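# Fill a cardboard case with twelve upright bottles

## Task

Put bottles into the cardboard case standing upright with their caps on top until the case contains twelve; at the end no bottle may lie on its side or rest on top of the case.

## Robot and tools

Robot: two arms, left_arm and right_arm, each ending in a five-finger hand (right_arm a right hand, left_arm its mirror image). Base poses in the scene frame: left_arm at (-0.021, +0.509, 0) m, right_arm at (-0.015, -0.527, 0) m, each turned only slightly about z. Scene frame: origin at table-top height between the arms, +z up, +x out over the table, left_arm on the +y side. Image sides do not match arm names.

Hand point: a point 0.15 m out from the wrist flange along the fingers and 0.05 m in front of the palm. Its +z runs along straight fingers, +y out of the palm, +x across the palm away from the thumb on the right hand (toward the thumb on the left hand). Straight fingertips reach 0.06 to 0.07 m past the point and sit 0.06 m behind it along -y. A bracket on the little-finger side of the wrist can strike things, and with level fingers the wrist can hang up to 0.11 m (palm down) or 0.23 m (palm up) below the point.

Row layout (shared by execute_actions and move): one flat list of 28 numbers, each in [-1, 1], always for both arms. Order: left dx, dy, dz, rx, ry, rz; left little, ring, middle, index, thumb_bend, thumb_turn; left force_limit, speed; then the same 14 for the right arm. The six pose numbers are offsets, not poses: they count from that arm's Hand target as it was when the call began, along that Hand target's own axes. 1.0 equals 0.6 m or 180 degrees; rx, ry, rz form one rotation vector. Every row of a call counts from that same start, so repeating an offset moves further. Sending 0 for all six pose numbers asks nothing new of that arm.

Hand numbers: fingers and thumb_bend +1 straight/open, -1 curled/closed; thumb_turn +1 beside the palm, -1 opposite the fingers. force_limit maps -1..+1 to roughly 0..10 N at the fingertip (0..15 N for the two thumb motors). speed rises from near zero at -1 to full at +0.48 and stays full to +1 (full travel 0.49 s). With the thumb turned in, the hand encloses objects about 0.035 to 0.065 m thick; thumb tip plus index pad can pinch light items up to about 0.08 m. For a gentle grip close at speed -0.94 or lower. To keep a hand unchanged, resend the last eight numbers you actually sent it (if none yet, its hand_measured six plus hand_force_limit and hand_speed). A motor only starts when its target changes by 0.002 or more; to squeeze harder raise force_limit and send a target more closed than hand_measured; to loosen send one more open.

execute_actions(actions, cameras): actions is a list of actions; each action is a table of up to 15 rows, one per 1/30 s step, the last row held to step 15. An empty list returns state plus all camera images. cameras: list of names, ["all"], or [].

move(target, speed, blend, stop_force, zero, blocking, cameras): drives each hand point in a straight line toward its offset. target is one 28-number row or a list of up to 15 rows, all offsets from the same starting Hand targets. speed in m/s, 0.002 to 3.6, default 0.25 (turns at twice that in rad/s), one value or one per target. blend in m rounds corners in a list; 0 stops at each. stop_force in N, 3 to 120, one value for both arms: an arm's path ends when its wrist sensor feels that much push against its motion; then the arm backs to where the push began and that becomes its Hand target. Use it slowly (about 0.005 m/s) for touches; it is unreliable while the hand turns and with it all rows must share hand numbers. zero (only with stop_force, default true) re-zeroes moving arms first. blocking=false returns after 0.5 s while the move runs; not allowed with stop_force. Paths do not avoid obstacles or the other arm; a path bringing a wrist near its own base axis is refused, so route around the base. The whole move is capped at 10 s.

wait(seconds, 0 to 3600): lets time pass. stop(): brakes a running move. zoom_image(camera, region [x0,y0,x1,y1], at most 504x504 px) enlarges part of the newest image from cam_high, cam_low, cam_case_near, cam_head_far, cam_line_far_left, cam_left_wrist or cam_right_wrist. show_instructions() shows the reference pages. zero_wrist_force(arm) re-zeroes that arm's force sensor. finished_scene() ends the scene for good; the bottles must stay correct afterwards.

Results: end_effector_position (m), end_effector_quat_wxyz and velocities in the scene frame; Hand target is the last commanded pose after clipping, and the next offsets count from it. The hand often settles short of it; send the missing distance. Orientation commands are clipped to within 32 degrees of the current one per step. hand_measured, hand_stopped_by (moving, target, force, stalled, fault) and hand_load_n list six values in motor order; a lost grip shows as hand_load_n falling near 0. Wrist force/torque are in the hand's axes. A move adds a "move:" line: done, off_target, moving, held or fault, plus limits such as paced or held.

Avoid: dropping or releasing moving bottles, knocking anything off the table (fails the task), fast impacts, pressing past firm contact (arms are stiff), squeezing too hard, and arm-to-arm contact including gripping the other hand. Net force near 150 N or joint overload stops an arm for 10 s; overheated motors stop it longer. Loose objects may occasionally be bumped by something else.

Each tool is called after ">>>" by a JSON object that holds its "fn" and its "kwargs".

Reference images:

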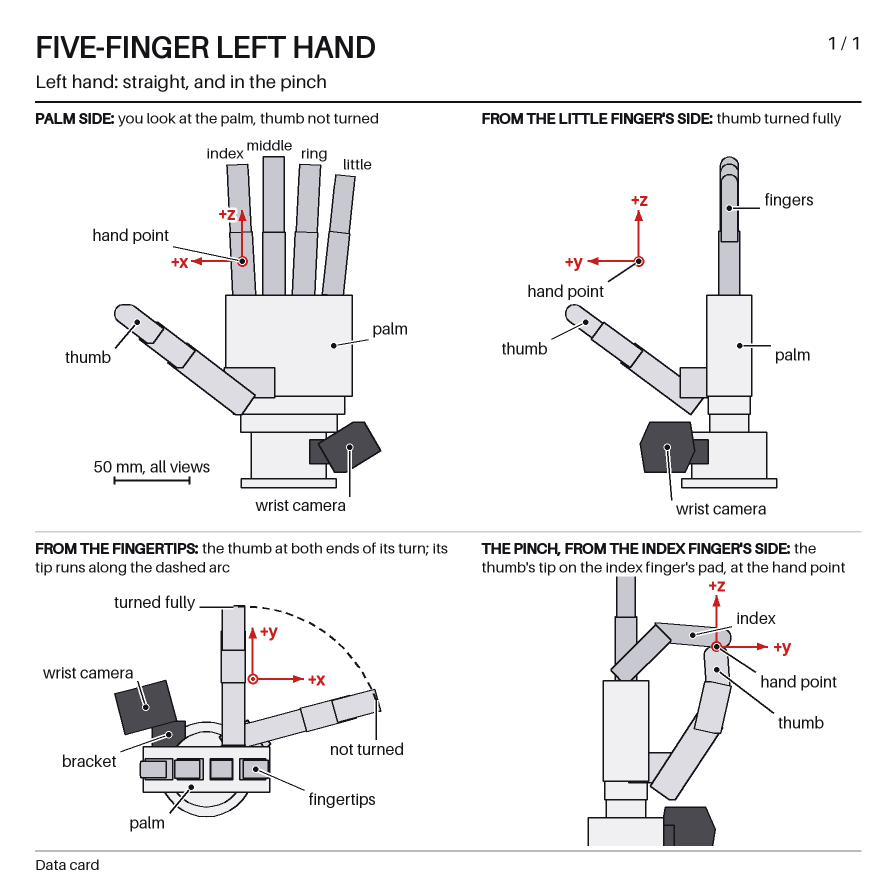

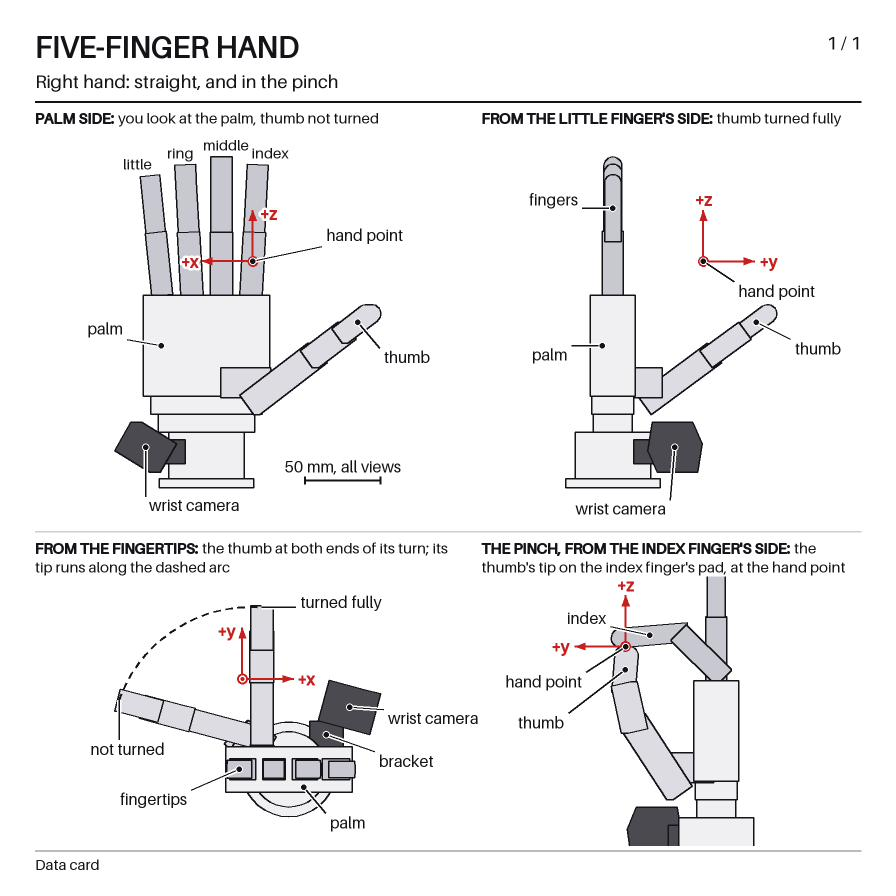

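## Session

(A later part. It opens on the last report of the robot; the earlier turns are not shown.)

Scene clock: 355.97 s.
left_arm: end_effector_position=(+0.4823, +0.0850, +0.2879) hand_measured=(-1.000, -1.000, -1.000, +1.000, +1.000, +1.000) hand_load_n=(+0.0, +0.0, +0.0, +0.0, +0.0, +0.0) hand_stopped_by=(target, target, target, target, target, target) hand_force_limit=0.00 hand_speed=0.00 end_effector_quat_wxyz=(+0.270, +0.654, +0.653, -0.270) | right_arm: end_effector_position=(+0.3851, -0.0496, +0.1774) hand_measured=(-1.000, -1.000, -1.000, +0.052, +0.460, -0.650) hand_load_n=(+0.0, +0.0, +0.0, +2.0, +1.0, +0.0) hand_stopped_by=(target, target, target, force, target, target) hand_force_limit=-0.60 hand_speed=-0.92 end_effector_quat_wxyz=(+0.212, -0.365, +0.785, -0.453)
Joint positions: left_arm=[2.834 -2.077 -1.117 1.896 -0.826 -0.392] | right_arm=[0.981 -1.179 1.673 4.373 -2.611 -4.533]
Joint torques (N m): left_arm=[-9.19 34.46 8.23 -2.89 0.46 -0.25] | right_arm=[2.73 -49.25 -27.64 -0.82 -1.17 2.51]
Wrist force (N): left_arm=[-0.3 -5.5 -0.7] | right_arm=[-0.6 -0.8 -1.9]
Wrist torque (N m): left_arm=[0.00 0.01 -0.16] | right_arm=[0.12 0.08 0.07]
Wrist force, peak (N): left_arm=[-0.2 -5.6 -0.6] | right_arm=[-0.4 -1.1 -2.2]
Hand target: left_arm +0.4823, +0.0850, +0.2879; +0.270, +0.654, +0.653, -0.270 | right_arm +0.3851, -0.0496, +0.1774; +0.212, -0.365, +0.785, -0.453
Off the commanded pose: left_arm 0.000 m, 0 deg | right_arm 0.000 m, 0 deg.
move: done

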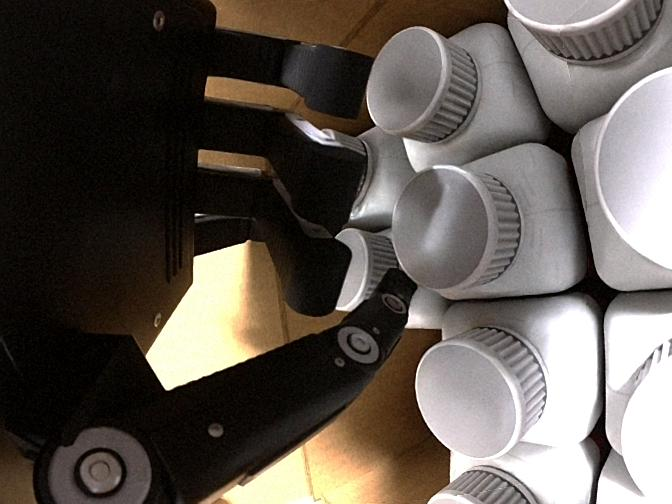

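>>> {"fn": "move", "kwargs": {"target": [0,0,0,0,0,0,-1,-1,-1,1,1,1,0,0,0,0,0,0,0,0,-1,-1,-1,-0.2,0.46,-0.65,-0.3,-0.92], "speed": 0.03}}

>>> {"fn": "move", "kwargs": {"target": [0,0,0,0,0,0,-1,-1,-1,1,1,1,0,0,0,0,0,0,0,0,-1,-1,-1,-0.3,0.455,-0.65,0.1,-0.92], "speed": 0.03, "cameras": ["cam_right_wrist"]}}

>>> {"fn": "zoom_image", "kwargs": {"camera": "cam_right_wrist", "region": [300, 140, 540, 360]}}

Scene clock: 356.60 s.
left_arm: end_effector_position=(+0.4823, +0.0850, +0.2879) hand_measured=(-1.000, -1.000, -1.000, +1.000, +1.000, +1.000) hand_load_n=(+0.0, +0.0, +0.5, +0.0, +0.0, +0.0) hand_stopped_by=(target, target, target, target, target, target) hand_force_limit=0.00 hand_speed=0.00 end_effector_quat_wxyz=(+0.270, +0.654, +0.653, -0.270) | right_arm: end_effector_position=(+0.3851, -0.0496, +0.1774) hand_measured=(-1.000, -1.000, -1.000, +0.030, +0.460, -0.650) hand_load_n=(+0.0, +0.0, +0.0, +3.5, +2.0, -0.5) hand_stopped_by=(target, target, target, force, target, target) hand_force_limit=-0.30 hand_speed=-0.92 end_effector_quat_wxyz=(+0.212, -0.365, +0.785, -0.453)
Joint positions: left_arm=[2.834 -2.077 -1.117 1.896 -0.826 -0.392] | right_arm=[0.981 -1.179 1.673 4.373 -2.611 -4.533]
Joint torques (N m): left_arm=[-8.87 34.5 7.99 -2.86 0.51 -0.11] | right_arm=[5.74 -45.69 -27.16 -1.05 -0.92 2.74]
Wrist force (N): left_arm=[-0.2 -5.6 -0.7] | right_arm=[-0.4 -1.5 -2.6]
Wrist torque (N m): left_arm=[-0.01 -0.01 -0.15] | right_arm=[0.14 0.08 0.09]
Wrist force, peak (N): left_arm=[-0.5 -5.7 -0.9] | right_arm=[-0.5 -2.0 -2.5]
Hand target: left_arm +0.4823, +0.0850, +0.2879; +0.270, +0.654, +0.653, -0.270 | right_arm +0.3851, -0.0496, +0.1774; +0.212, -0.365, +0.785, -0.453
Off the commanded pose: left_arm 0.000 m, 0 deg | right_arm 0.000 m, 0 deg.
move: done

Scene clock: 357.10 s.
left_arm: end_effector_position=(+0.4823, +0.0850, +0.2879) hand_measured=(-1.000, -1.000, -1.000, +1.000, +1.000, +1.000) hand_load_n=(+0.5, +0.0, +0.0, +0.5, +0.0, +0.0) hand_stopped_by=(target, target, target, target, target, target) hand_force_limit=0.00 hand_speed=0.00 end_effector_quat_wxyz=(+0.270, +0.654, +0.653, -0.270) | right_arm: end_effector_position=(+0.3851, -0.0496, +0.1774) hand_measured=(-1.000, -1.000, -1.000, +0.004, +0.458, -0.650) hand_load_n=(+0.0, +0.0, +0.0, +5.5, +3.5, -0.5) hand_stopped_by=(target, target, target, force, target, target) hand_force_limit=0.10 hand_speed=-0.92 end_effector_quat_wxyz=(+0.212, -0.365, +0.785, -0.453)
Joint positions: left_arm=[2.834 -2.077 -1.117 1.896 -0.826 -0.392] | right_arm=[0.981 -1.179 1.673 4.373 -2.611 -4.533]
Joint torques (N m): left_arm=[-8.8 34.9 8.59 -2.89 0.48 -0.2] | right_arm=[7.45 -43.28 -24.53 -1.25 -0.87 2.53]
Wrist force (N): left_arm=[-0.3 -5.3 -0.8] | right_arm=[-0.1 -2.9 -3.1]
Wrist torque (N m): left_arm=[0.04 0.00 -0.16] | right_arm=[0.05 0.04 0.09]
Wrist force, peak (N): left_arm=[-0.3 -5.6 -0.9] | right_arm=[-0.2 -3.2 -2.9]
Hand target: left_arm +0.4823, +0.0850, +0.2879; +0.270, +0.654, +0.653, -0.270 | right_arm +0.3851, -0.0496, +0.1774; +0.212, -0.365, +0.785, -0.453
Off the commanded pose: left_arm 0.000 m, 0 deg | right_arm 0.000 m, 0 deg.
move: done

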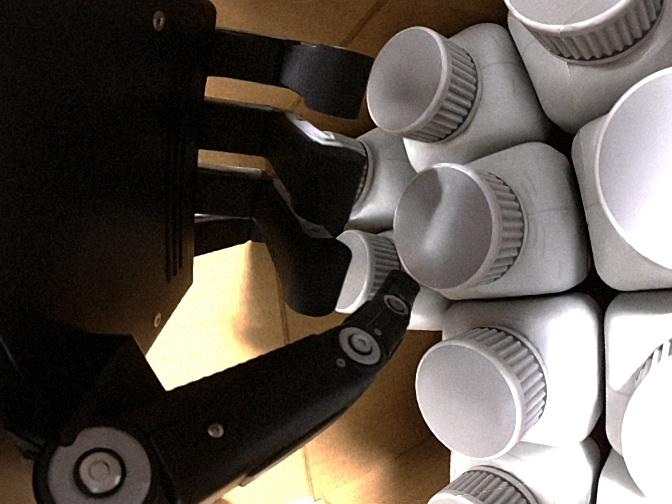

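Scaled by 2.100 from the camera's image (finer frame: 960x720).

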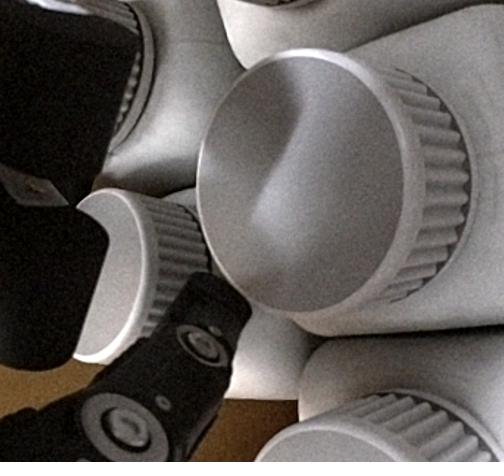

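>>> {"fn": "move", "kwargs": {"target": [0,0,0,0,0,0,-1,-1,-1,1,1,1,0,0,0,-0.01443,-0.00833,0,0,0,-1,-1,-1,-0.3,0.455,-0.65,0.1,-0.92], "speed": 0.02, "cameras": ["cam_right_wrist"]}}

>>> {"fn": "zoom_image", "kwargs": {"camera": "cam_right_wrist", "region": [300, 140, 540, 360]}}

Scene clock: 357.97 s.
left_arm: end_effector_position=(+0.4823, +0.0850, +0.2879) hand_measured=(-1.000, -1.000, -1.000, +1.000, +1.000, +1.000) hand_load_n=(+0.0, +0.0, +0.0, +0.0, +0.0, +0.0) hand_stopped_by=(target, target, target, target, target, target) hand_force_limit=0.00 hand_speed=0.00 end_effector_quat_wxyz=(+0.270, +0.654, +0.653, -0.270) | right_arm: end_effector_position=(+0.3851, -0.0495, +0.1877) hand_measured=(-1.000, -1.000, -1.000, +0.002, +0.458, -0.650) hand_load_n=(+0.0, +0.5, +0.0, +0.0, +0.0, +0.0) hand_stopped_by=(target, target, target, force, target, target) hand_force_limit=0.10 hand_speed=-0.92 end_effector_quat_wxyz=(+0.212, -0.365, +0.785, -0.453)
Joint positions: left_arm=[2.834 -2.077 -1.117 1.896 -0.826 -0.392] | right_arm=[0.981 -1.191 1.66 4.397 -2.611 -4.533]
Joint torques (N m): left_arm=[-9.05 34.52 8.18 -2.88 0.43 -0.17] | right_arm=[10.33 -27.51 -14.38 -4.02 -0.89 -1.16]
Wrist force (N): left_arm=[-0.3 -5.5 -0.8] | right_arm=[-0.2 1.2 -2.5]
Wrist torque (N m): left_arm=[0.02 0.00 -0.16] | right_arm=[0.27 0.01 0.12]
Wrist force, peak (N): left_arm=[-0.2 -5.8 -0.7] | right_arm=[-0.3 -3.2 -2.9]
Hand target: left_arm +0.4823, +0.0850, +0.2879; +0.270, +0.654, +0.653, -0.270 | right_arm +0.3851, -0.0496, +0.1874; +0.212, -0.365, +0.785, -0.453
Off the commanded pose: left_arm 0.000 m, 0 deg | right_arm 0.000 m, 0 deg.
move: done

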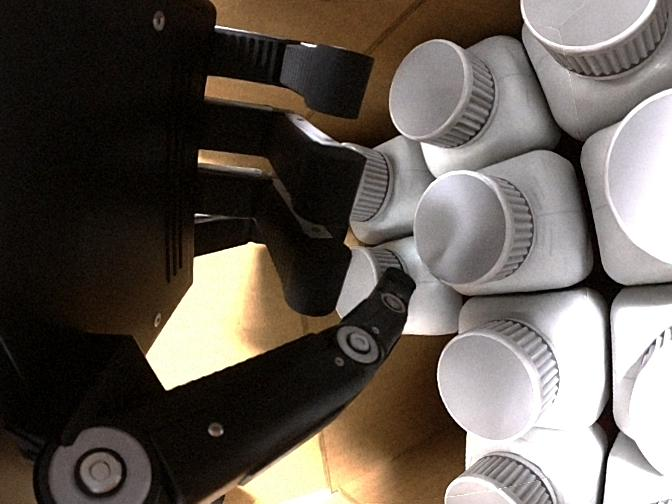

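Scaled by 2.100 from the camera's image (finer frame: 960x720).

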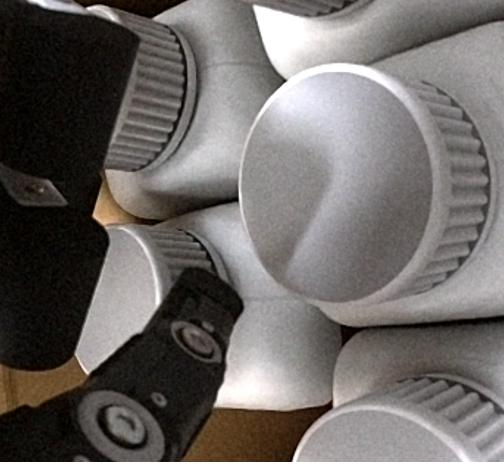

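>>> {"fn": "move", "kwargs": {"target": [[0,0,0,0,0,0,-1,-1,-1,1,1,1,0,0,0,0,0,0,0,0,-1,-1,-1,0.13,0.58,-0.65,-0.5,-0.5],[0,0,0,0,0,0,-1,-1,-1,1,1,1,0,0,0,-0.0577,-0.0333,0,0,0,-1,-1,-1,0.13,0.58,-0.65,-0.5,-0.5]], "speed": 0.05, "cameras": ["cam_right_wrist","cam_case_near"]}}

>>> {"fn": "zoom_image", "kwargs": {"camera": "cam_right_wrist", "region": [300, 100, 600, 400]}}

Scene clock: 359.80 s.
left_arm: end_effector_position=(+0.4823, +0.0850, +0.2879) hand_measured=(-1.000, -1.000, -1.000, +1.000, +1.000, +1.000) hand_load_n=(+0.0, +0.0, +0.0, +0.0, +0.0, +0.0) hand_stopped_by=(target, target, target, target, target, target) hand_force_limit=0.00 hand_speed=0.00 end_effector_quat_wxyz=(+0.270, +0.654, +0.653, -0.270) | right_arm: end_effector_position=(+0.3851, -0.0496, +0.2276) hand_measured=(-1.000, -1.000, -1.000, +0.130, +0.580, -0.650) hand_load_n=(+0.0, +0.0, +0.0, +0.0, +0.0, +0.0) hand_stopped_by=(target, target, target, target, target, target) hand_force_limit=-0.50 hand_speed=-0.50 end_effector_quat_wxyz=(+0.212, -0.365, +0.785, -0.453) end_effector_velocity=(+0.000, +0.000, -0.002) end_effector_angular_velocity=(+0.002, -0.002, -0.001)
Joint positions: left_arm=[2.834 -2.077 -1.117 1.896 -0.826 -0.392] | right_arm=[0.981 -1.229 1.603 4.492 -2.611 -4.533]
Joint velocities: left_arm=[within noise] | right_arm=[0 0.003 0.003 -0.006 0 0.002]
Joint torques (N m): left_arm=[-8.75 34.35 8.07 -2.94 0.45 -0.2] | right_arm=[7.47 -25.35 -12.15 -3.61 -1 2.61]
Wrist force (N): left_arm=[-0.3 -5.7 -0.7] | right_arm=[-0.2 0.8 -2.0]
Wrist torque (N m): left_arm=[-0.02 0.00 -0.15] | right_arm=[0.22 0.03 0.12]
Wrist force, peak (N): left_arm=[-0.3 -5.7 -0.7] | right_arm=[-0.1 0.8 -2.7]
Hand target: left_arm +0.4823, +0.0850, +0.2879; +0.270, +0.654, +0.653, -0.270 | right_arm +0.3850, -0.0496, +0.2274; +0.212, -0.365, +0.785, -0.453
Off the commanded pose: left_arm 0.000 m, 0 deg | right_arm 0.000 m, 0 deg.
move: done
Images, in order (width x height): cam_case_near 896x504, cam_right_wrist 672x504.

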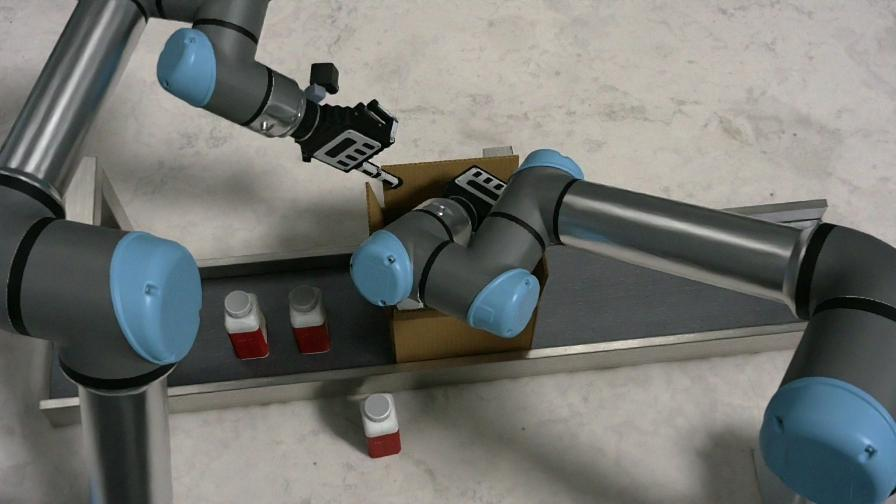

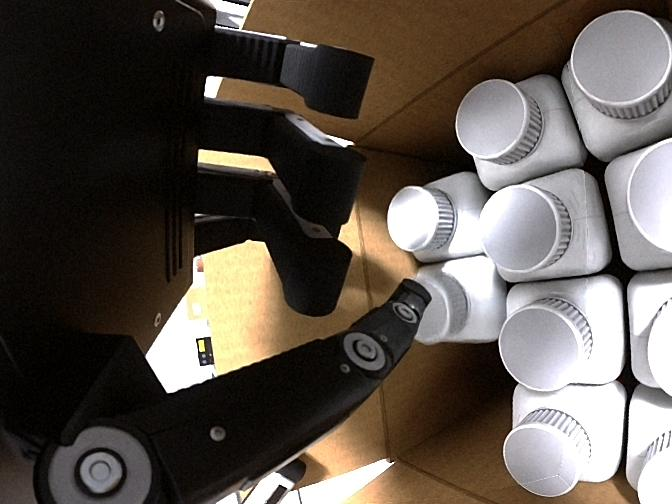

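Scaled by 1.680 from the camera's image (finer frame: 960x720).

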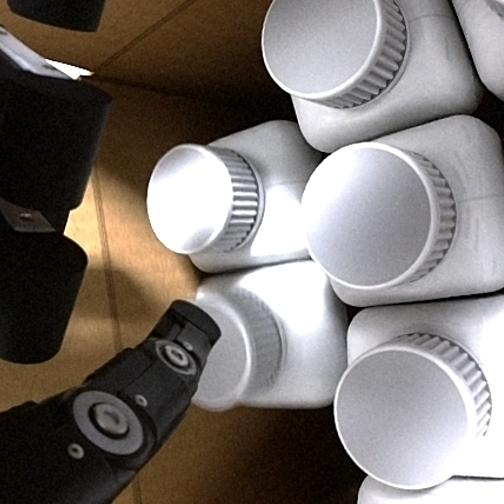

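>>> {"fn": "move", "kwargs": {"target": [0,0,0,0,0,0,-1,-1,-1,1,1,1,0,0,-0.0379,0.0137,-0.0238,0,0,0,-1,-1,-1,0.13,0.66,-0.65,-0.5,-0.5], "speed": 0.06, "cameras": ["cam_right_wrist"]}}

>>> {"fn": "zoom_image", "kwargs": {"camera": "cam_right_wrist", "region": [300, 100, 600, 400]}}

Scene clock: 361.13 s.
left_arm: end_effector_position=(+0.4823, +0.0850, +0.2879) hand_measured=(-1.000, -1.000, -1.000, +1.000, +1.000, +1.000) hand_load_n=(+0.0, +0.0, +0.0, +0.5, +0.0, +0.0) hand_stopped_by=(target, target, target, target, target, target) hand_force_limit=0.00 hand_speed=0.00 end_effector_quat_wxyz=(+0.270, +0.654, +0.653, -0.270) | right_arm: end_effector_position=(+0.3869, -0.0215, +0.2273) hand_measured=(-1.000, -1.000, -1.000, +0.130, +0.660, -0.650) hand_load_n=(+0.0, +0.5, +0.0, +0.0, +0.0, +0.0) hand_stopped_by=(target, target, target, target, target, target) hand_force_limit=-0.50 hand_speed=-0.50 end_effector_quat_wxyz=(+0.212, -0.365, +0.785, -0.453)
Joint positions: left_arm=[2.834 -2.077 -1.117 1.896 -0.826 -0.392] | right_arm=[1.004 -1.17 1.51 4.565 -2.607 -4.489]
Joint torques (N m): left_arm=[-9.14 34.87 8.56 -2.84 0.35 -0.1] | right_arm=[-15.02 -48.57 -22.19 -3.07 -2.6 -2.05]
Wrist force (N): left_arm=[-0.3 -5.4 -0.8] | right_arm=[0.0 0.4 -2.1]
Wrist torque (N m): left_arm=[0.03 0.01 -0.16] | right_arm=[0.16 0.03 0.10]
Wrist force, peak (N): left_arm=[-0.3 -5.6 -0.6] | right_arm=[-0.3 1.0 -2.4]
Hand target: left_arm +0.4823, +0.0850, +0.2879; +0.270, +0.654, +0.653, -0.270 | right_arm +0.3871, -0.0216, +0.2274; +0.212, -0.365, +0.785, -0.453
Off the commanded pose: left_arm 0.000 m, 0 deg | right_arm 0.000 m, 0 deg.
move: done

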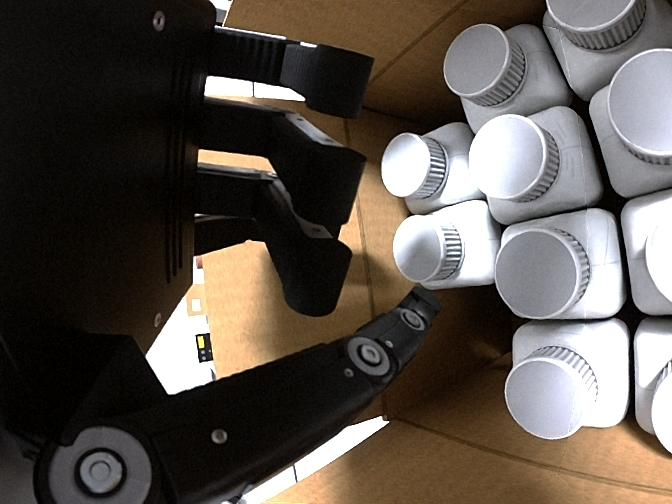

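Scaled by 1.680 from the camera's image (finer frame: 960x720).

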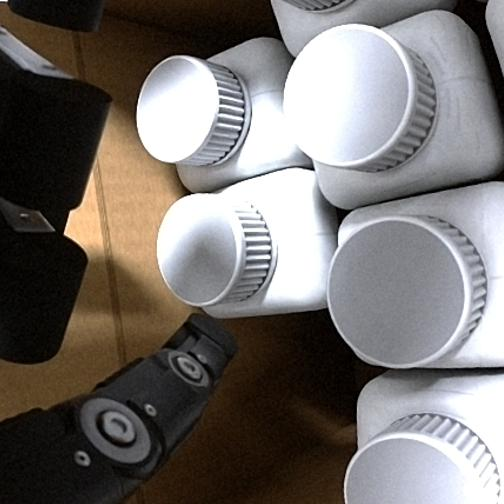

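>>> {"fn": "move", "kwargs": {"target": [[0,0,0,0,0,0,-1,-1,-1,1,1,1,0,0,0,-0.31,-0.178,0,0,0,-1,-1,-1,0.13,0.66,-0.65,-0.5,-0.5],[0,0,0,0,0,0,-1,-1,-1,1,1,1,0,0,0.257,-0.42,-0.005,0,0,0,-1,-1,-1,0.13,0.66,-0.65,-0.5,-0.5]], "speed": 0.4, "blend": [0.03,0], "cameras": ["cam_right_wrist","cam_case_near"]}}

>>> {"fn": "zoom_image", "kwargs": {"camera": "cam_case_near", "region": [360, 140, 560, 370]}}

Scene clock: 363.30 s.
left_arm: end_effector_position=(+0.4823, +0.0850, +0.2879) hand_measured=(-1.000, -1.000, -1.000, +1.000, +1.000, +1.000) hand_load_n=(+0.0, +0.5, +0.5, +0.0, +0.0, +0.0) hand_stopped_by=(target, target, target, target, target, target) hand_force_limit=0.00 hand_speed=0.00 end_effector_quat_wxyz=(+0.270, +0.654, +0.653, -0.270) | right_arm: end_effector_position=(+0.3822, -0.2191, +0.4470) hand_measured=(-1.000, -1.000, -1.000, +0.130, +0.660, -0.650) hand_load_n=(+0.0, +0.0, +0.0, +0.0, +0.0, +0.0) hand_stopped_by=(target, target, target, target, target, target) hand_force_limit=-0.50 hand_speed=-0.50 end_effector_quat_wxyz=(+0.212, -0.365, +0.785, -0.453) end_effector_velocity=(+0.000, +0.000, +0.000) end_effector_angular_velocity=(-0.001, +0.001, +0.003)
Joint positions: left_arm=[2.834 -2.077 -1.117 1.896 -0.826 -0.392] | right_arm=[0.774 -1.67 1.622 4.561 -2.606 -4.941]
Joint velocities: left_arm=[within noise] | right_arm=[0 0 0.001 -0.005 0 -0.005]
Joint torques (N m): left_arm=[-8.29 34.55 8.69 -2.93 0.44 -0.14] | right_arm=[-8.73 -31.04 -14.55 -4.12 -2.22 -2.06]
Wrist force (N): left_arm=[-0.3 -5.5 -0.9] | right_arm=[-0.1 0.6 -2.1]
Wrist torque (N m): left_arm=[0.01 0.00 -0.15] | right_arm=[0.19 0.02 0.05]
Wrist force, peak (N): left_arm=[-0.3 -5.7 -0.8] | right_arm=[-1.4 -0.8 -4.2]
Hand target: left_arm +0.4823, +0.0850, +0.2879; +0.270, +0.654, +0.653, -0.270 | right_arm +0.3821, -0.2192, +0.4470; +0.212, -0.365, +0.785, -0.453
Off the commanded pose: left_arm 0.000 m, 0 deg | right_arm 0.000 m, 0 deg.
move: done
Images, in order (width x height): cam_case_near 896x504, cam_right_wrist 672x504.

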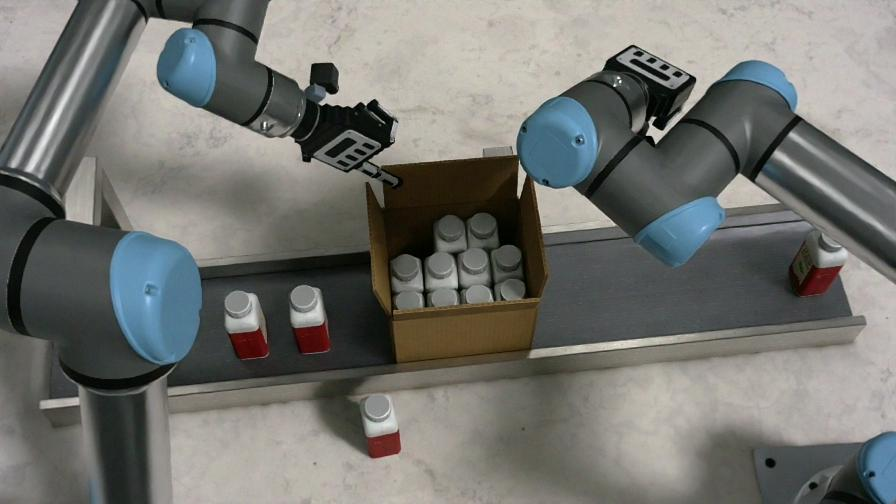

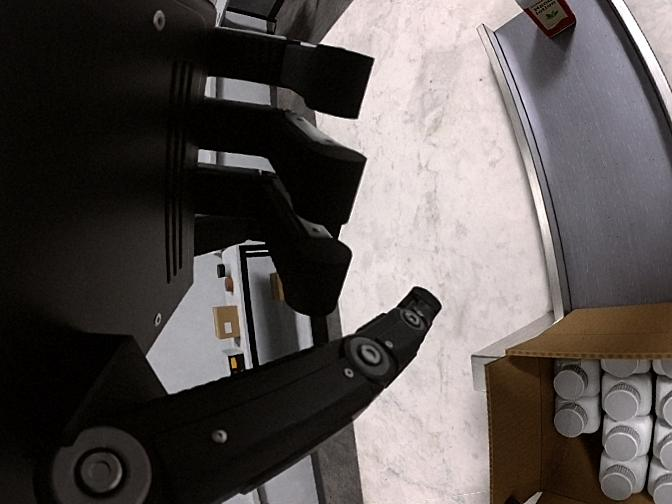

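Scaled by 2.191 from the camera's image (finer frame: 1280x720).

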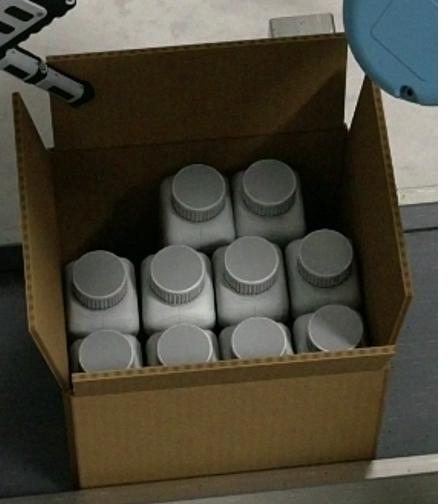

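>>> {"fn": "zoom_image", "kwargs": {"camera": "cam_case_near", "region": [420, 190, 540, 290]}}

Scaled by 4.200 from the camera's image (finer frame: 1280x720).

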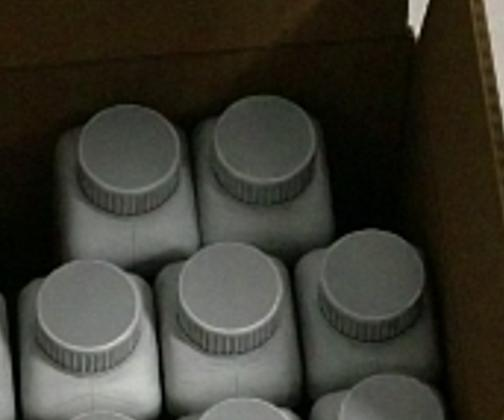

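>>> {"fn": "move", "kwargs": {"target": [[0,0,0,0,0,0,-1,-1,-1,1,1,1,0,0,-0.2471,0.0986,-0.1708,0,0,0,-1,-1,-1,0.14,0.6,-0.65,-0.5,-0.5],[0,0,0,0,0,0,-1,-1,-1,1,1,1,0,0,-0.2471,0.449,0.0315,0,0,0,-1,-1,-1,0.14,0.6,-0.65,-0.5,-0.5]], "speed": [0.3,0.15], "cameras": ["cam_right_wrist"]}}

>>> {"fn": "zoom_image", "kwargs": {"camera": "cam_right_wrist", "region": [300, 140, 540, 360]}}

Scene clock: 369.43 s.
left_arm: end_effector_position=(+0.4823, +0.0850, +0.2879) hand_measured=(-1.000, -1.000, -1.000, +1.000, +1.000, +1.000) hand_load_n=(+0.0, +0.0, +0.0, +0.5, +0.0, +0.0) hand_stopped_by=(target, target, target, target, target, target) hand_force_limit=0.00 hand_speed=0.00 end_effector_quat_wxyz=(+0.270, +0.654, +0.653, -0.270) | right_arm: end_effector_position=(+0.3871, -0.0293, +0.2044) hand_measured=(-1.000, -1.000, -1.000, +0.140, +0.600, -0.650) hand_load_n=(+0.0, +0.0, +0.0, +0.0, +0.5, +0.0) hand_stopped_by=(target, target, target, target, target, target) hand_force_limit=-0.50 hand_speed=-0.50 end_effector_quat_wxyz=(+0.211, -0.366, +0.785, -0.453)
Joint positions: left_arm=[2.834 -2.077 -1.117 1.896 -0.826 -0.392] | right_arm=[0.996 -1.166 1.57 4.49 -2.608 -4.503]
Joint torques (N m): left_arm=[-8.36 34.87 8.57 -2.89 0.25 -0.13] | right_arm=[-10.36 -44.05 -19.83 -3.26 -2.26 2.01]
Wrist force (N): left_arm=[-0.4 -5.5 -0.9] | right_arm=[0.0 0.7 -2.1]
Wrist torque (N m): left_arm=[0.02 0.02 -0.16] | right_arm=[0.21 0.03 0.17]
Wrist force, peak (N): left_arm=[-0.3 -5.8 -0.8] | right_arm=[-1.7 1.7 -3.5]
Hand target: left_arm +0.4823, +0.0850, +0.2879; +0.270, +0.654, +0.653, -0.270 | right_arm +0.3871, -0.0294, +0.2044; +0.212, -0.365, +0.785, -0.453
Off the commanded pose: left_arm 0.000 m, 0 deg | right_arm 0.000 m, 0 deg.
move: done

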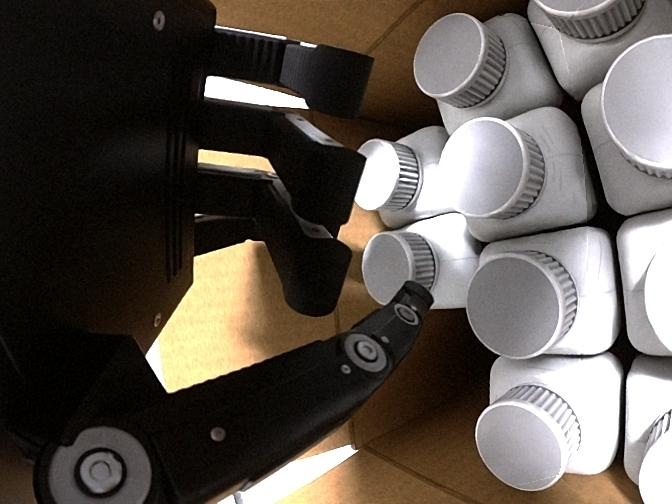

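Scaled by 2.100 from the camera's image (finer frame: 960x720).

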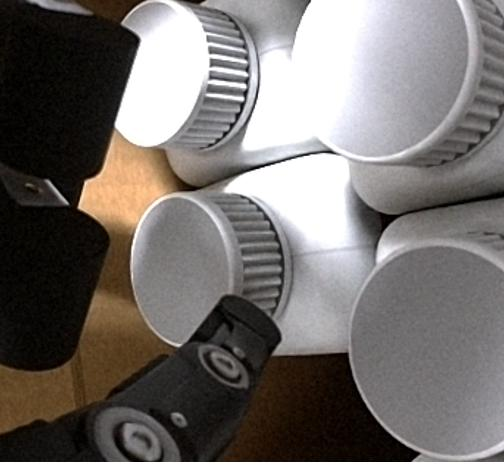

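>>> {"fn": "move", "kwargs": {"target": [0,0,0,0,0,0,-1,-1,-1,1,1,1,0,0,-0.0106,-0.0131,-0.0106,0,0.0193,0.0111,-1,-1,-1,0.12,0.6,-0.65,-0.5,-0.5], "speed": 0.05}}

>>> {"fn": "move", "kwargs": {"target": [0,0,0,0,0,0,-1,-1,-1,1,1,1,0,0,0,0.0144,0.0083,0,0,0,-1,-1,-1,0.12,0.6,-0.65,-0.5,-0.5], "speed": 0.05, "stop_force": 5, "cameras": ["cam_right_wrist"]}}

>>> {"fn": "zoom_image", "kwargs": {"camera": "cam_right_wrist", "region": [300, 140, 540, 360]}}

Scene clock: 371.40 s.
left_arm: end_effector_position=(+0.4823, +0.0850, +0.2879) hand_measured=(-1.000, -1.000, -1.000, +1.000, +1.000, +1.000) hand_load_n=(+0.0, +0.0, +0.0, +0.0, +0.0, +0.0) hand_stopped_by=(target, target, target, target, target, target) hand_force_limit=0.00 hand_speed=0.00 end_effector_quat_wxyz=(+0.270, +0.654, +0.653, -0.270) | right_arm: end_effector_position=(+0.3900, -0.0235, +0.2143) hand_measured=(-1.000, -1.000, -1.000, +0.120, +0.600, -0.650) hand_load_n=(+0.0, +0.0, +0.0, +0.0, +0.0, +0.0) hand_stopped_by=(target, target, target, target, target, target) hand_force_limit=-0.50 hand_speed=-0.50 end_effector_quat_wxyz=(+0.195, -0.338, +0.797, -0.460)
Joint positions: left_arm=[2.834 -2.077 -1.117 1.896 -0.826 -0.392] | right_arm=[0.998 -1.134 1.465 4.679 -2.591 -4.367]
Joint torques (N m): left_arm=[-8.15 35.16 8.67 -2.93 0.25 -0.09] | right_arm=[12.5 -52.56 -18.31 -1.13 -2.48 -0.99]
Wrist force (N): left_arm=[-0.1 -5.6 -0.8] | right_arm=[-0.2 0.7 -2.0]
Wrist torque (N m): left_arm=[-0.01 -0.04 -0.14] | right_arm=[0.20 0.04 0.16]
Wrist force, peak (N): left_arm=[-0.2 -5.7 -0.9] | right_arm=[0.0 0.6 -2.4]
Hand target: left_arm +0.4823, +0.0850, +0.2879; +0.270, +0.654, +0.653, -0.270 | right_arm +0.3900, -0.0235, +0.2144; +0.196, -0.338, +0.797, -0.460
Off the commanded pose: left_arm 0.000 m, 0 deg | right_arm 0.000 m, 0 deg.
move: done

Scene clock: 373.00 s.
left_arm: end_effector_position=(+0.4823, +0.0850, +0.2879) hand_measured=(-1.000, -1.000, -1.000, +1.000, +1.000, +1.000) hand_load_n=(+0.0, +0.0, +0.0, +0.0, +0.0, +0.0) hand_stopped_by=(target, target, target, target, target, target) hand_force_limit=0.00 hand_speed=0.00 end_effector_quat_wxyz=(+0.270, +0.654, +0.653, -0.270) | right_arm: end_effector_position=(+0.3900, -0.0235, +0.2044) hand_measured=(-1.000, -1.000, -1.000, +0.120, +0.600, -0.650) hand_load_n=(+0.0, +0.0, +0.0, +0.0, +0.0, +0.0) hand_stopped_by=(target, target, target, target, target, target) hand_force_limit=-0.50 hand_speed=-0.50 end_effector_quat_wxyz=(+0.196, -0.338, +0.797, -0.460)
Joint positions: left_arm=[2.834 -2.077 -1.117 1.896 -0.826 -0.392] | right_arm=[0.998 -1.126 1.48 4.656 -2.591 -4.367]
Joint torques (N m): left_arm=[-8.48 35.22 8.34 -2.86 0.26 -0.07] | right_arm=[11.28 -52.35 -29.55 -0.91 -1.76 -2.01]
Wrist force (N): left_arm=[-0.4 -5.4 -1.1] | right_arm=[-0.1 0.8 -2.0]
Wrist torque (N m): left_arm=[0.05 0.01 -0.16] | right_arm=[0.22 0.04 0.17]
Wrist force, peak (N): left_arm=[-0.2 -5.7 -0.9] | right_arm=[-0.1 0.7 -2.5]
Hand target: left_arm +0.4823, +0.0850, +0.2879; +0.270, +0.654, +0.653, -0.270 | right_arm +0.3900, -0.0235, +0.2044; +0.196, -0.338, +0.797, -0.460
Off the commanded pose: left_arm 0.000 m, 0 deg | right_arm 0.000 m, 0 deg.
move: done

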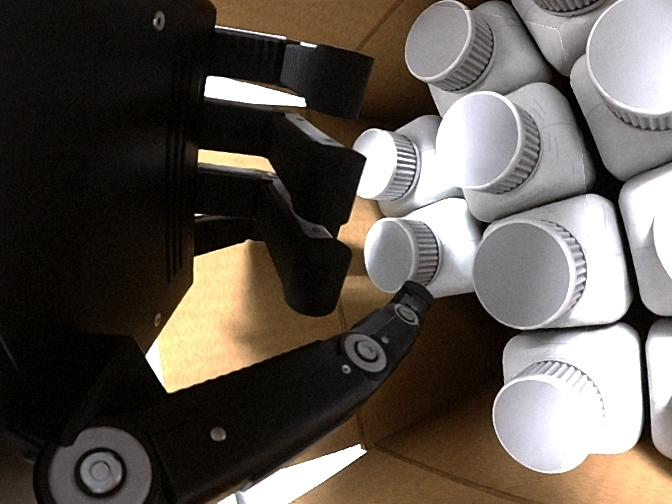

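Scaled by 2.100 from the camera's image (finer frame: 960x720).

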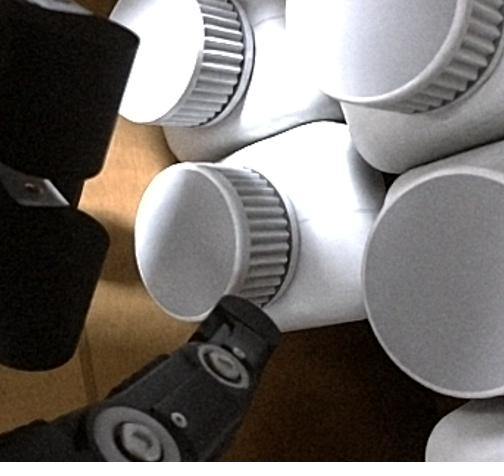

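>>> {"fn": "move", "kwargs": {"target": [0,0,0,0,0,0,-1,-1,-1,1,1,1,0,0,0,0.0289,0.0167,0,0,0,-1,-1,-1,0.12,0.6,-0.65,-0.5,-0.5], "speed": 0.03, "stop_force": 4, "cameras": ["cam_right_wrist"]}}

>>> {"fn": "zoom_image", "kwargs": {"camera": "cam_right_wrist", "region": [300, 140, 540, 360]}}

Scene clock: 374.97 s.
left_arm: end_effector_position=(+0.4823, +0.0850, +0.2879) hand_measured=(-1.000, -1.000, -1.000, +1.000, +1.000, +1.000) hand_load_n=(+0.0, +0.0, +0.0, +0.0, +0.0, +0.0) hand_stopped_by=(target, target, target, target, target, target) hand_force_limit=0.00 hand_speed=0.00 end_effector_quat_wxyz=(+0.270, +0.654, +0.653, -0.270) | right_arm: end_effector_position=(+0.3900, -0.0235, +0.1844) hand_measured=(-1.000, -1.000, -1.000, +0.120, +0.600, -0.650) hand_load_n=(+0.0, +0.0, +0.0, +0.0, +0.0, +0.0) hand_stopped_by=(target, target, target, target, target, target) hand_force_limit=-0.50 hand_speed=-0.50 end_effector_quat_wxyz=(+0.196, -0.338, +0.797, -0.460)
Joint positions: left_arm=[2.834 -2.077 -1.117 1.896 -0.826 -0.392] | right_arm=[0.998 -1.109 1.508 4.61 -2.591 -4.367]
Joint torques (N m): left_arm=[-8.47 34.9 8.65 -2.87 0.21 -0.14] | right_arm=[4.86 -53.51 -29.95 -0.97 -1.08 -1.92]
Wrist force (N): left_arm=[-0.2 -5.5 -0.8] | right_arm=[0.5 1.1 -2.1]
Wrist torque (N m): left_arm=[0.01 -0.01 -0.15] | right_arm=[0.24 0.00 0.19]
Wrist force, peak (N): left_arm=[-0.3 -5.7 -0.7] | right_arm=[1.2 0.0 -2.5]
Hand target: left_arm +0.4823, +0.0850, +0.2879; +0.270, +0.654, +0.653, -0.270 | right_arm +0.3900, -0.0235, +0.1844; +0.196, -0.338, +0.797, -0.460
Off the commanded pose: left_arm 0.000 m, 0 deg | right_arm 0.000 m, 0 deg.
move: done

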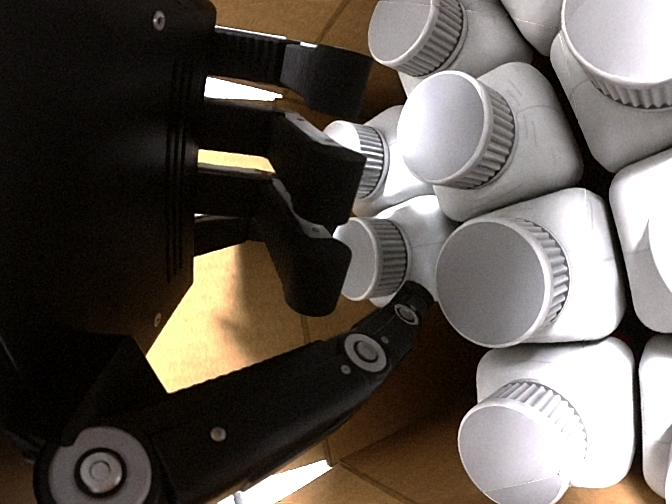

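Scaled by 2.100 from the camera's image (finer frame: 960x720).

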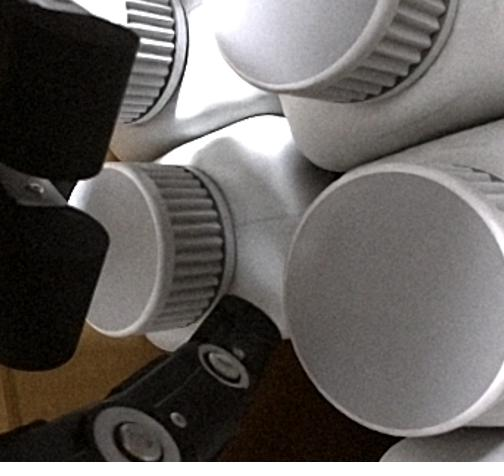

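>>> {"fn": "move", "kwargs": {"target": [0,0,0,0,0,0,-1,-1,-1,1,1,1,0,0,0,0,0,0,0,0,-1,-1,-1,0.11,0.42,-0.65,-0.7,-0.85], "speed": 0.03}}

>>> {"fn": "move", "kwargs": {"target": [0,0,0,0,0,0,-1,-1,-1,1,1,1,0,0,0,0,0,0,0,0,-1,-1,-1,-0.15,0.42,-0.65,-0.5,-0.92], "speed": 0.03, "cameras": ["cam_right_wrist"]}}

>>> {"fn": "zoom_image", "kwargs": {"camera": "cam_right_wrist", "region": [300, 140, 540, 360]}}

Scene clock: 376.17 s.
left_arm: end_effector_position=(+0.4823, +0.0850, +0.2879) hand_measured=(-1.000, -1.000, -1.000, +1.000, +1.000, +1.000) hand_load_n=(+0.0, +0.0, +0.0, +0.0, +0.0, +0.0) hand_stopped_by=(target, target, target, target, target, target) hand_force_limit=0.00 hand_speed=0.00 end_effector_quat_wxyz=(+0.270, +0.654, +0.653, -0.270) | right_arm: end_effector_position=(+0.3900, -0.0235, +0.1844) hand_measured=(-1.000, -1.000, -1.000, +0.110, +0.420, -0.650) hand_load_n=(+0.0, +0.0, +0.0, +0.0, +1.0, +0.0) hand_stopped_by=(target, target, target, target, target, target) hand_force_limit=-0.70 hand_speed=-0.85 end_effector_quat_wxyz=(+0.196, -0.338, +0.797, -0.460)
Joint positions: left_arm=[2.834 -2.077 -1.117 1.896 -0.826 -0.392] | right_arm=[0.998 -1.109 1.508 4.61 -2.591 -4.367]
Joint torques (N m): left_arm=[-8.78 35.21 8.23 -2.74 0.25 0] | right_arm=[-3.41 -53.29 -31.71 -1.03 -1.01 -2.08]
Wrist force (N): left_arm=[-0.3 -5.4 -0.8] | right_arm=[0.8 2.8 -2.9]
Wrist torque (N m): left_arm=[0.02 0.00 -0.15] | right_arm=[0.38 -0.01 0.21]
Wrist force, peak (N): left_arm=[-0.4 -5.5 -0.9] | right_arm=[0.9 2.9 -2.9]
Hand target: left_arm +0.4823, +0.0850, +0.2879; +0.270, +0.654, +0.653, -0.270 | right_arm +0.3900, -0.0235, +0.1844; +0.196, -0.338, +0.797, -0.460
Off the commanded pose: left_arm 0.000 m, 0 deg | right_arm 0.000 m, 0 deg.
move: done

Scene clock: 376.70 s.
left_arm: end_effector_position=(+0.4823, +0.0850, +0.2879) hand_measured=(-1.000, -1.000, -1.000, +1.000, +1.000, +1.000) hand_load_n=(+0.0, +0.0, +0.0, +0.5, +0.0, +0.0) hand_stopped_by=(target, target, target, target, target, target) hand_force_limit=0.00 hand_speed=0.00 end_effector_quat_wxyz=(+0.270, +0.654, +0.653, -0.270) | right_arm: end_effector_position=(+0.3900, -0.0235, +0.1844) hand_measured=(-1.000, -1.000, -1.000, +0.052, +0.422, -0.650) hand_load_n=(+0.0, +0.0, +0.0, +3.0, +1.5, +0.0) hand_stopped_by=(target, target, target, force, target, target) hand_force_limit=-0.50 hand_speed=-0.92 end_effector_quat_wxyz=(+0.196, -0.338, +0.797, -0.460)
Joint positions: left_arm=[2.834 -2.077 -1.117 1.896 -0.826 -0.392] | right_arm=[0.998 -1.109 1.508 4.61 -2.591 -4.367]
Joint torques (N m): left_arm=[-8.35 35.11 8.93 -2.8 0.23 0.03] | right_arm=[-5.22 -52.95 -29.69 -0.96 -0.8 -1.86]
Wrist force (N): left_arm=[-0.5 -5.4 -0.8] | right_arm=[0.2 0.5 -2.0]
Wrist torque (N m): left_arm=[0.02 0.03 -0.17] | right_arm=[0.15 -0.02 0.19]
Wrist force, peak (N): left_arm=[-0.4 -5.6 -0.6] | right_arm=[1.1 2.8 -2.9]
Hand target: left_arm +0.4823, +0.0850, +0.2879; +0.270, +0.654, +0.653, -0.270 | right_arm +0.3900, -0.0235, +0.1844; +0.196, -0.338, +0.797, -0.460
Off the commanded pose: left_arm 0.000 m, 0 deg | right_arm 0.000 m, 0 deg.
move: done

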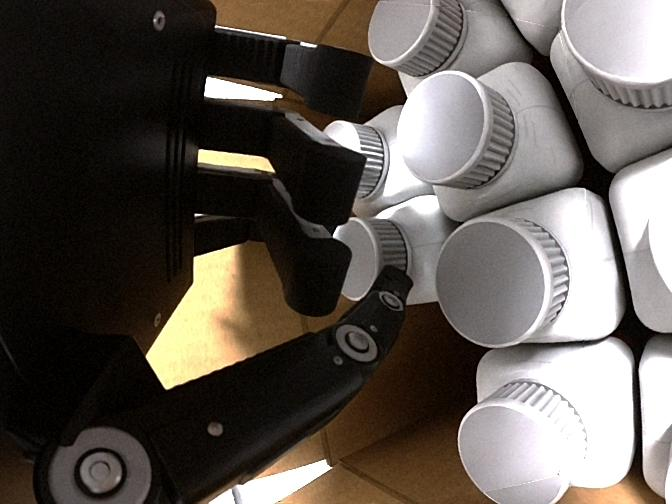

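Scaled by 2.100 from the camera's image (finer frame: 960x720).

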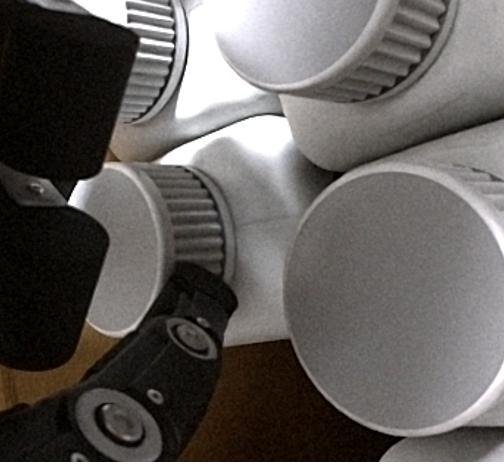

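>>> {"fn": "move", "kwargs": {"target": [0,0,0,0,0,0,-1,-1,-1,1,1,1,0,0,0,0,0,0,0,0,-1,-1,-1,-0.3,0.418,-0.65,0.1,-0.92], "speed": 0.03}}

>>> {"fn": "move", "kwargs": {"target": [0,0,0,0,0,0,-1,-1,-1,1,1,1,0,0,0,-0.0144,-0.0083,0,0,0,-1,-1,-1,-0.3,0.418,-0.65,0.1,-0.92], "speed": 0.02, "cameras": ["cam_right_wrist"]}}

>>> {"fn": "zoom_image", "kwargs": {"camera": "cam_right_wrist", "region": [300, 140, 540, 360]}}

Scene clock: 377.33 s.
left_arm: end_effector_position=(+0.4823, +0.0850, +0.2879) hand_measured=(-1.000, -1.000, -1.000, +1.000, +1.000, +1.000) hand_load_n=(+0.0, +0.0, +0.0, +0.5, +0.0, +0.0) hand_stopped_by=(target, target, target, target, target, target) hand_force_limit=0.00 hand_speed=0.00 end_effector_quat_wxyz=(+0.270, +0.654, +0.653, -0.270) | right_arm: end_effector_position=(+0.3900, -0.0235, +0.1844) hand_measured=(-1.000, -1.000, -1.000, +0.016, +0.420, -0.650) hand_load_n=(+0.0, +0.0, +0.0, +5.5, +3.0, +0.0) hand_stopped_by=(target, target, target, force, target, target) hand_force_limit=0.10 hand_speed=-0.92 end_effector_quat_wxyz=(+0.196, -0.338, +0.797, -0.460)
Joint positions: left_arm=[2.834 -2.077 -1.117 1.896 -0.826 -0.392] | right_arm=[0.998 -1.109 1.508 4.61 -2.591 -4.367]
Joint torques (N m): left_arm=[-8.43 35.15 8.86 -2.82 0.27 -0.1] | right_arm=[-8.46 -52.35 -29.5 -0.86 -0.56 -2.06]
Wrist force (N): left_arm=[-0.4 -5.3 -1.0] | right_arm=[-0.3 -1.0 -3.1]
Wrist torque (N m): left_arm=[0.05 0.01 -0.17] | right_arm=[0.09 0.06 0.15]
Wrist force, peak (N): left_arm=[-0.2 -5.6 -1.0] | right_arm=[-0.3 -1.0 -3.1]
Hand target: left_arm +0.4823, +0.0850, +0.2879; +0.270, +0.654, +0.653, -0.270 | right_arm +0.3900, -0.0235, +0.1844; +0.196, -0.338, +0.797, -0.460
Off the commanded pose: left_arm 0.000 m, 0 deg | right_arm 0.000 m, 0 deg.
move: done

Scene clock: 378.10 s.
left_arm: end_effector_position=(+0.4823, +0.0850, +0.2879) hand_measured=(-1.000, -1.000, -1.000, +1.000, +1.000, +1.000) hand_load_n=(+0.0, +0.0, +0.0, +0.0, +0.0, +0.0) hand_stopped_by=(target, target, target, target, target, target) hand_force_limit=0.00 hand_speed=0.00 end_effector_quat_wxyz=(+0.270, +0.654, +0.653, -0.270) | right_arm: end_effector_position=(+0.3901, -0.0235, +0.1946) hand_measured=(-1.000, -1.000, -1.000, +0.016, +0.420, -0.650) hand_load_n=(+0.0, +0.0, +0.0, +4.5, +5.0, -0.5) hand_stopped_by=(target, target, target, force, target, target) hand_force_limit=0.10 hand_speed=-0.92 end_effector_quat_wxyz=(+0.196, -0.338, +0.797, -0.460)
Joint positions: left_arm=[2.834 -2.077 -1.117 1.896 -0.826 -0.392] | right_arm=[0.998 -1.118 1.494 4.633 -2.591 -4.367]
Joint torques (N m): left_arm=[-8.58 35.38 8.62 -2.79 0.25 -0.08] | right_arm=[-12.96 -36.86 -15.72 -3.96 -0.87 -0.11]
Wrist force (N): left_arm=[-0.2 -5.6 -0.8] | right_arm=[0.3 3.7 -0.9]
Wrist torque (N m): left_arm=[0.00 -0.01 -0.15] | right_arm=[0.35 -0.02 0.20]
Wrist force, peak (N): left_arm=[-0.5 -5.6 -1.0] | right_arm=[0.1 4.1 -0.5]
Hand target: left_arm +0.4823, +0.0850, +0.2879; +0.270, +0.654, +0.653, -0.270 | right_arm +0.3900, -0.0235, +0.1944; +0.196, -0.338, +0.797, -0.460
Off the commanded pose: left_arm 0.000 m, 0 deg | right_arm 0.000 m, 0 deg.
move: done

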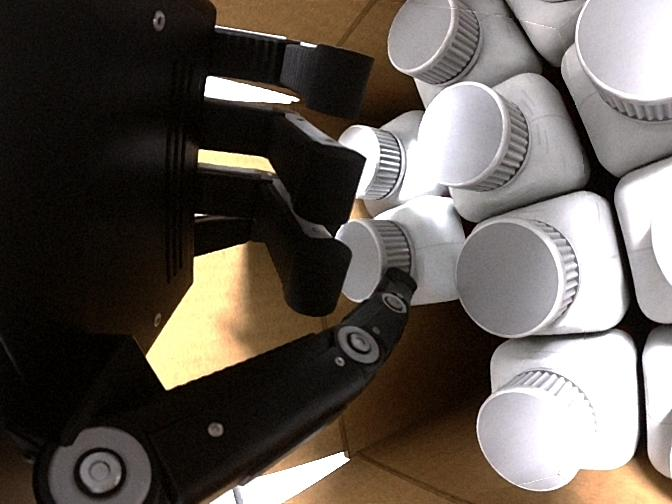

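Scaled by 2.100 from the camera's image (finer frame: 960x720).

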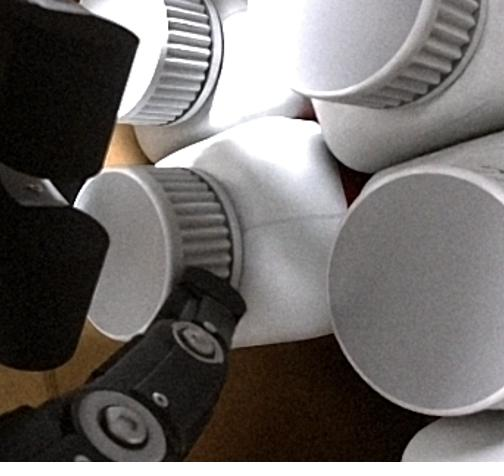

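>>> {"fn": "move", "kwargs": {"target": [0,0,0,0,0,0,-1,-1,-1,1,1,1,0,0,-0.0348,0.0168,-0.0291,0,0,0,-1,-1,-1,-0.3,0.418,-0.65,0.1,-0.92], "speed": 0.03, "stop_force": 4, "cameras": ["cam_right_wrist"]}}

>>> {"fn": "zoom_image", "kwargs": {"camera": "cam_right_wrist", "region": [300, 140, 540, 460]}}

Scene clock: 380.50 s.
left_arm: end_effector_position=(+0.4823, +0.0850, +0.2879) hand_measured=(-1.000, -1.000, -1.000, +1.000, +1.000, +1.000) hand_load_n=(+0.0, +0.0, +0.0, +0.5, +0.0, +0.0) hand_stopped_by=(target, target, target, target, target, target) hand_force_limit=0.00 hand_speed=0.00 end_effector_quat_wxyz=(+0.270, +0.654, +0.653, -0.270) | right_arm: end_effector_position=(+0.3901, +0.0055, +0.1944) hand_measured=(-1.000, -1.000, -1.000, +0.016, +0.420, -0.650) hand_load_n=(+0.0, +0.0, +0.0, +4.5, +5.0, -0.5) hand_stopped_by=(target, target, target, force, target, target) hand_force_limit=0.10 hand_speed=-0.92 end_effector_quat_wxyz=(+0.196, -0.338, +0.797, -0.460)
Joint positions: left_arm=[2.834 -2.077 -1.117 1.896 -0.826 -0.392] | right_arm=[1.022 -1.057 1.391 4.712 -2.584 -4.324]
Joint torques (N m): left_arm=[-7.94 35.49 8.27 -2.8 0.23 -0.01] | right_arm=[-15.05 -58.49 -14.62 -3.61 -3.37 -2.22]
Wrist force (N): left_arm=[-0.2 -5.4 -0.8] | right_arm=[0.3 3.5 -0.7]
Wrist torque (N m): left_arm=[0.03 0.00 -0.16] | right_arm=[0.30 -0.03 0.08]
Wrist force, peak (N): left_arm=[-0.3 -5.8 -0.9] | right_arm=[-0.3 4.2 -0.9]
Hand target: left_arm +0.4823, +0.0850, +0.2879; +0.270, +0.654, +0.653, -0.270 | right_arm +0.3901, +0.0055, +0.1944; +0.196, -0.338, +0.797, -0.460
Off the commanded pose: left_arm 0.000 m, 0 deg | right_arm 0.000 m, 0 deg.
move: done

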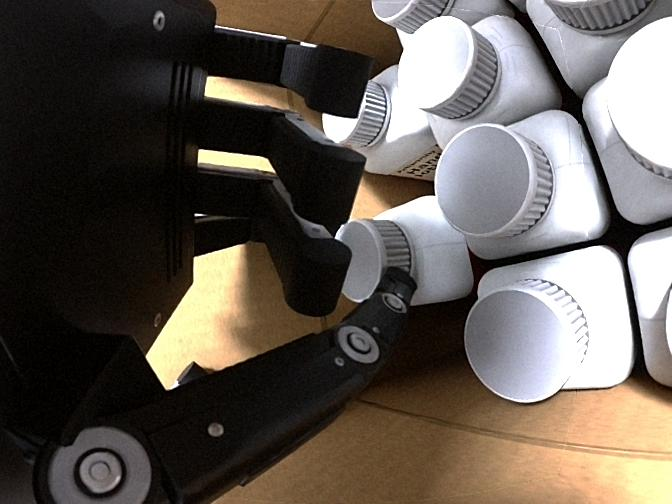

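Scaled by 1.575 from the camera's image (finer frame: 960x720).

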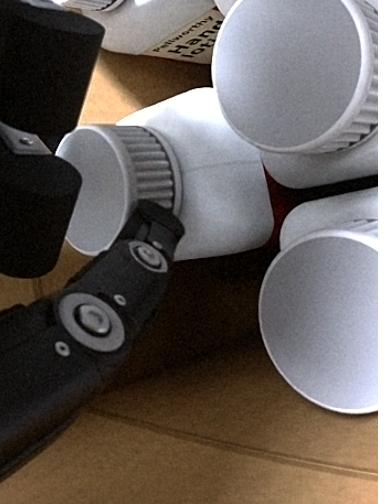

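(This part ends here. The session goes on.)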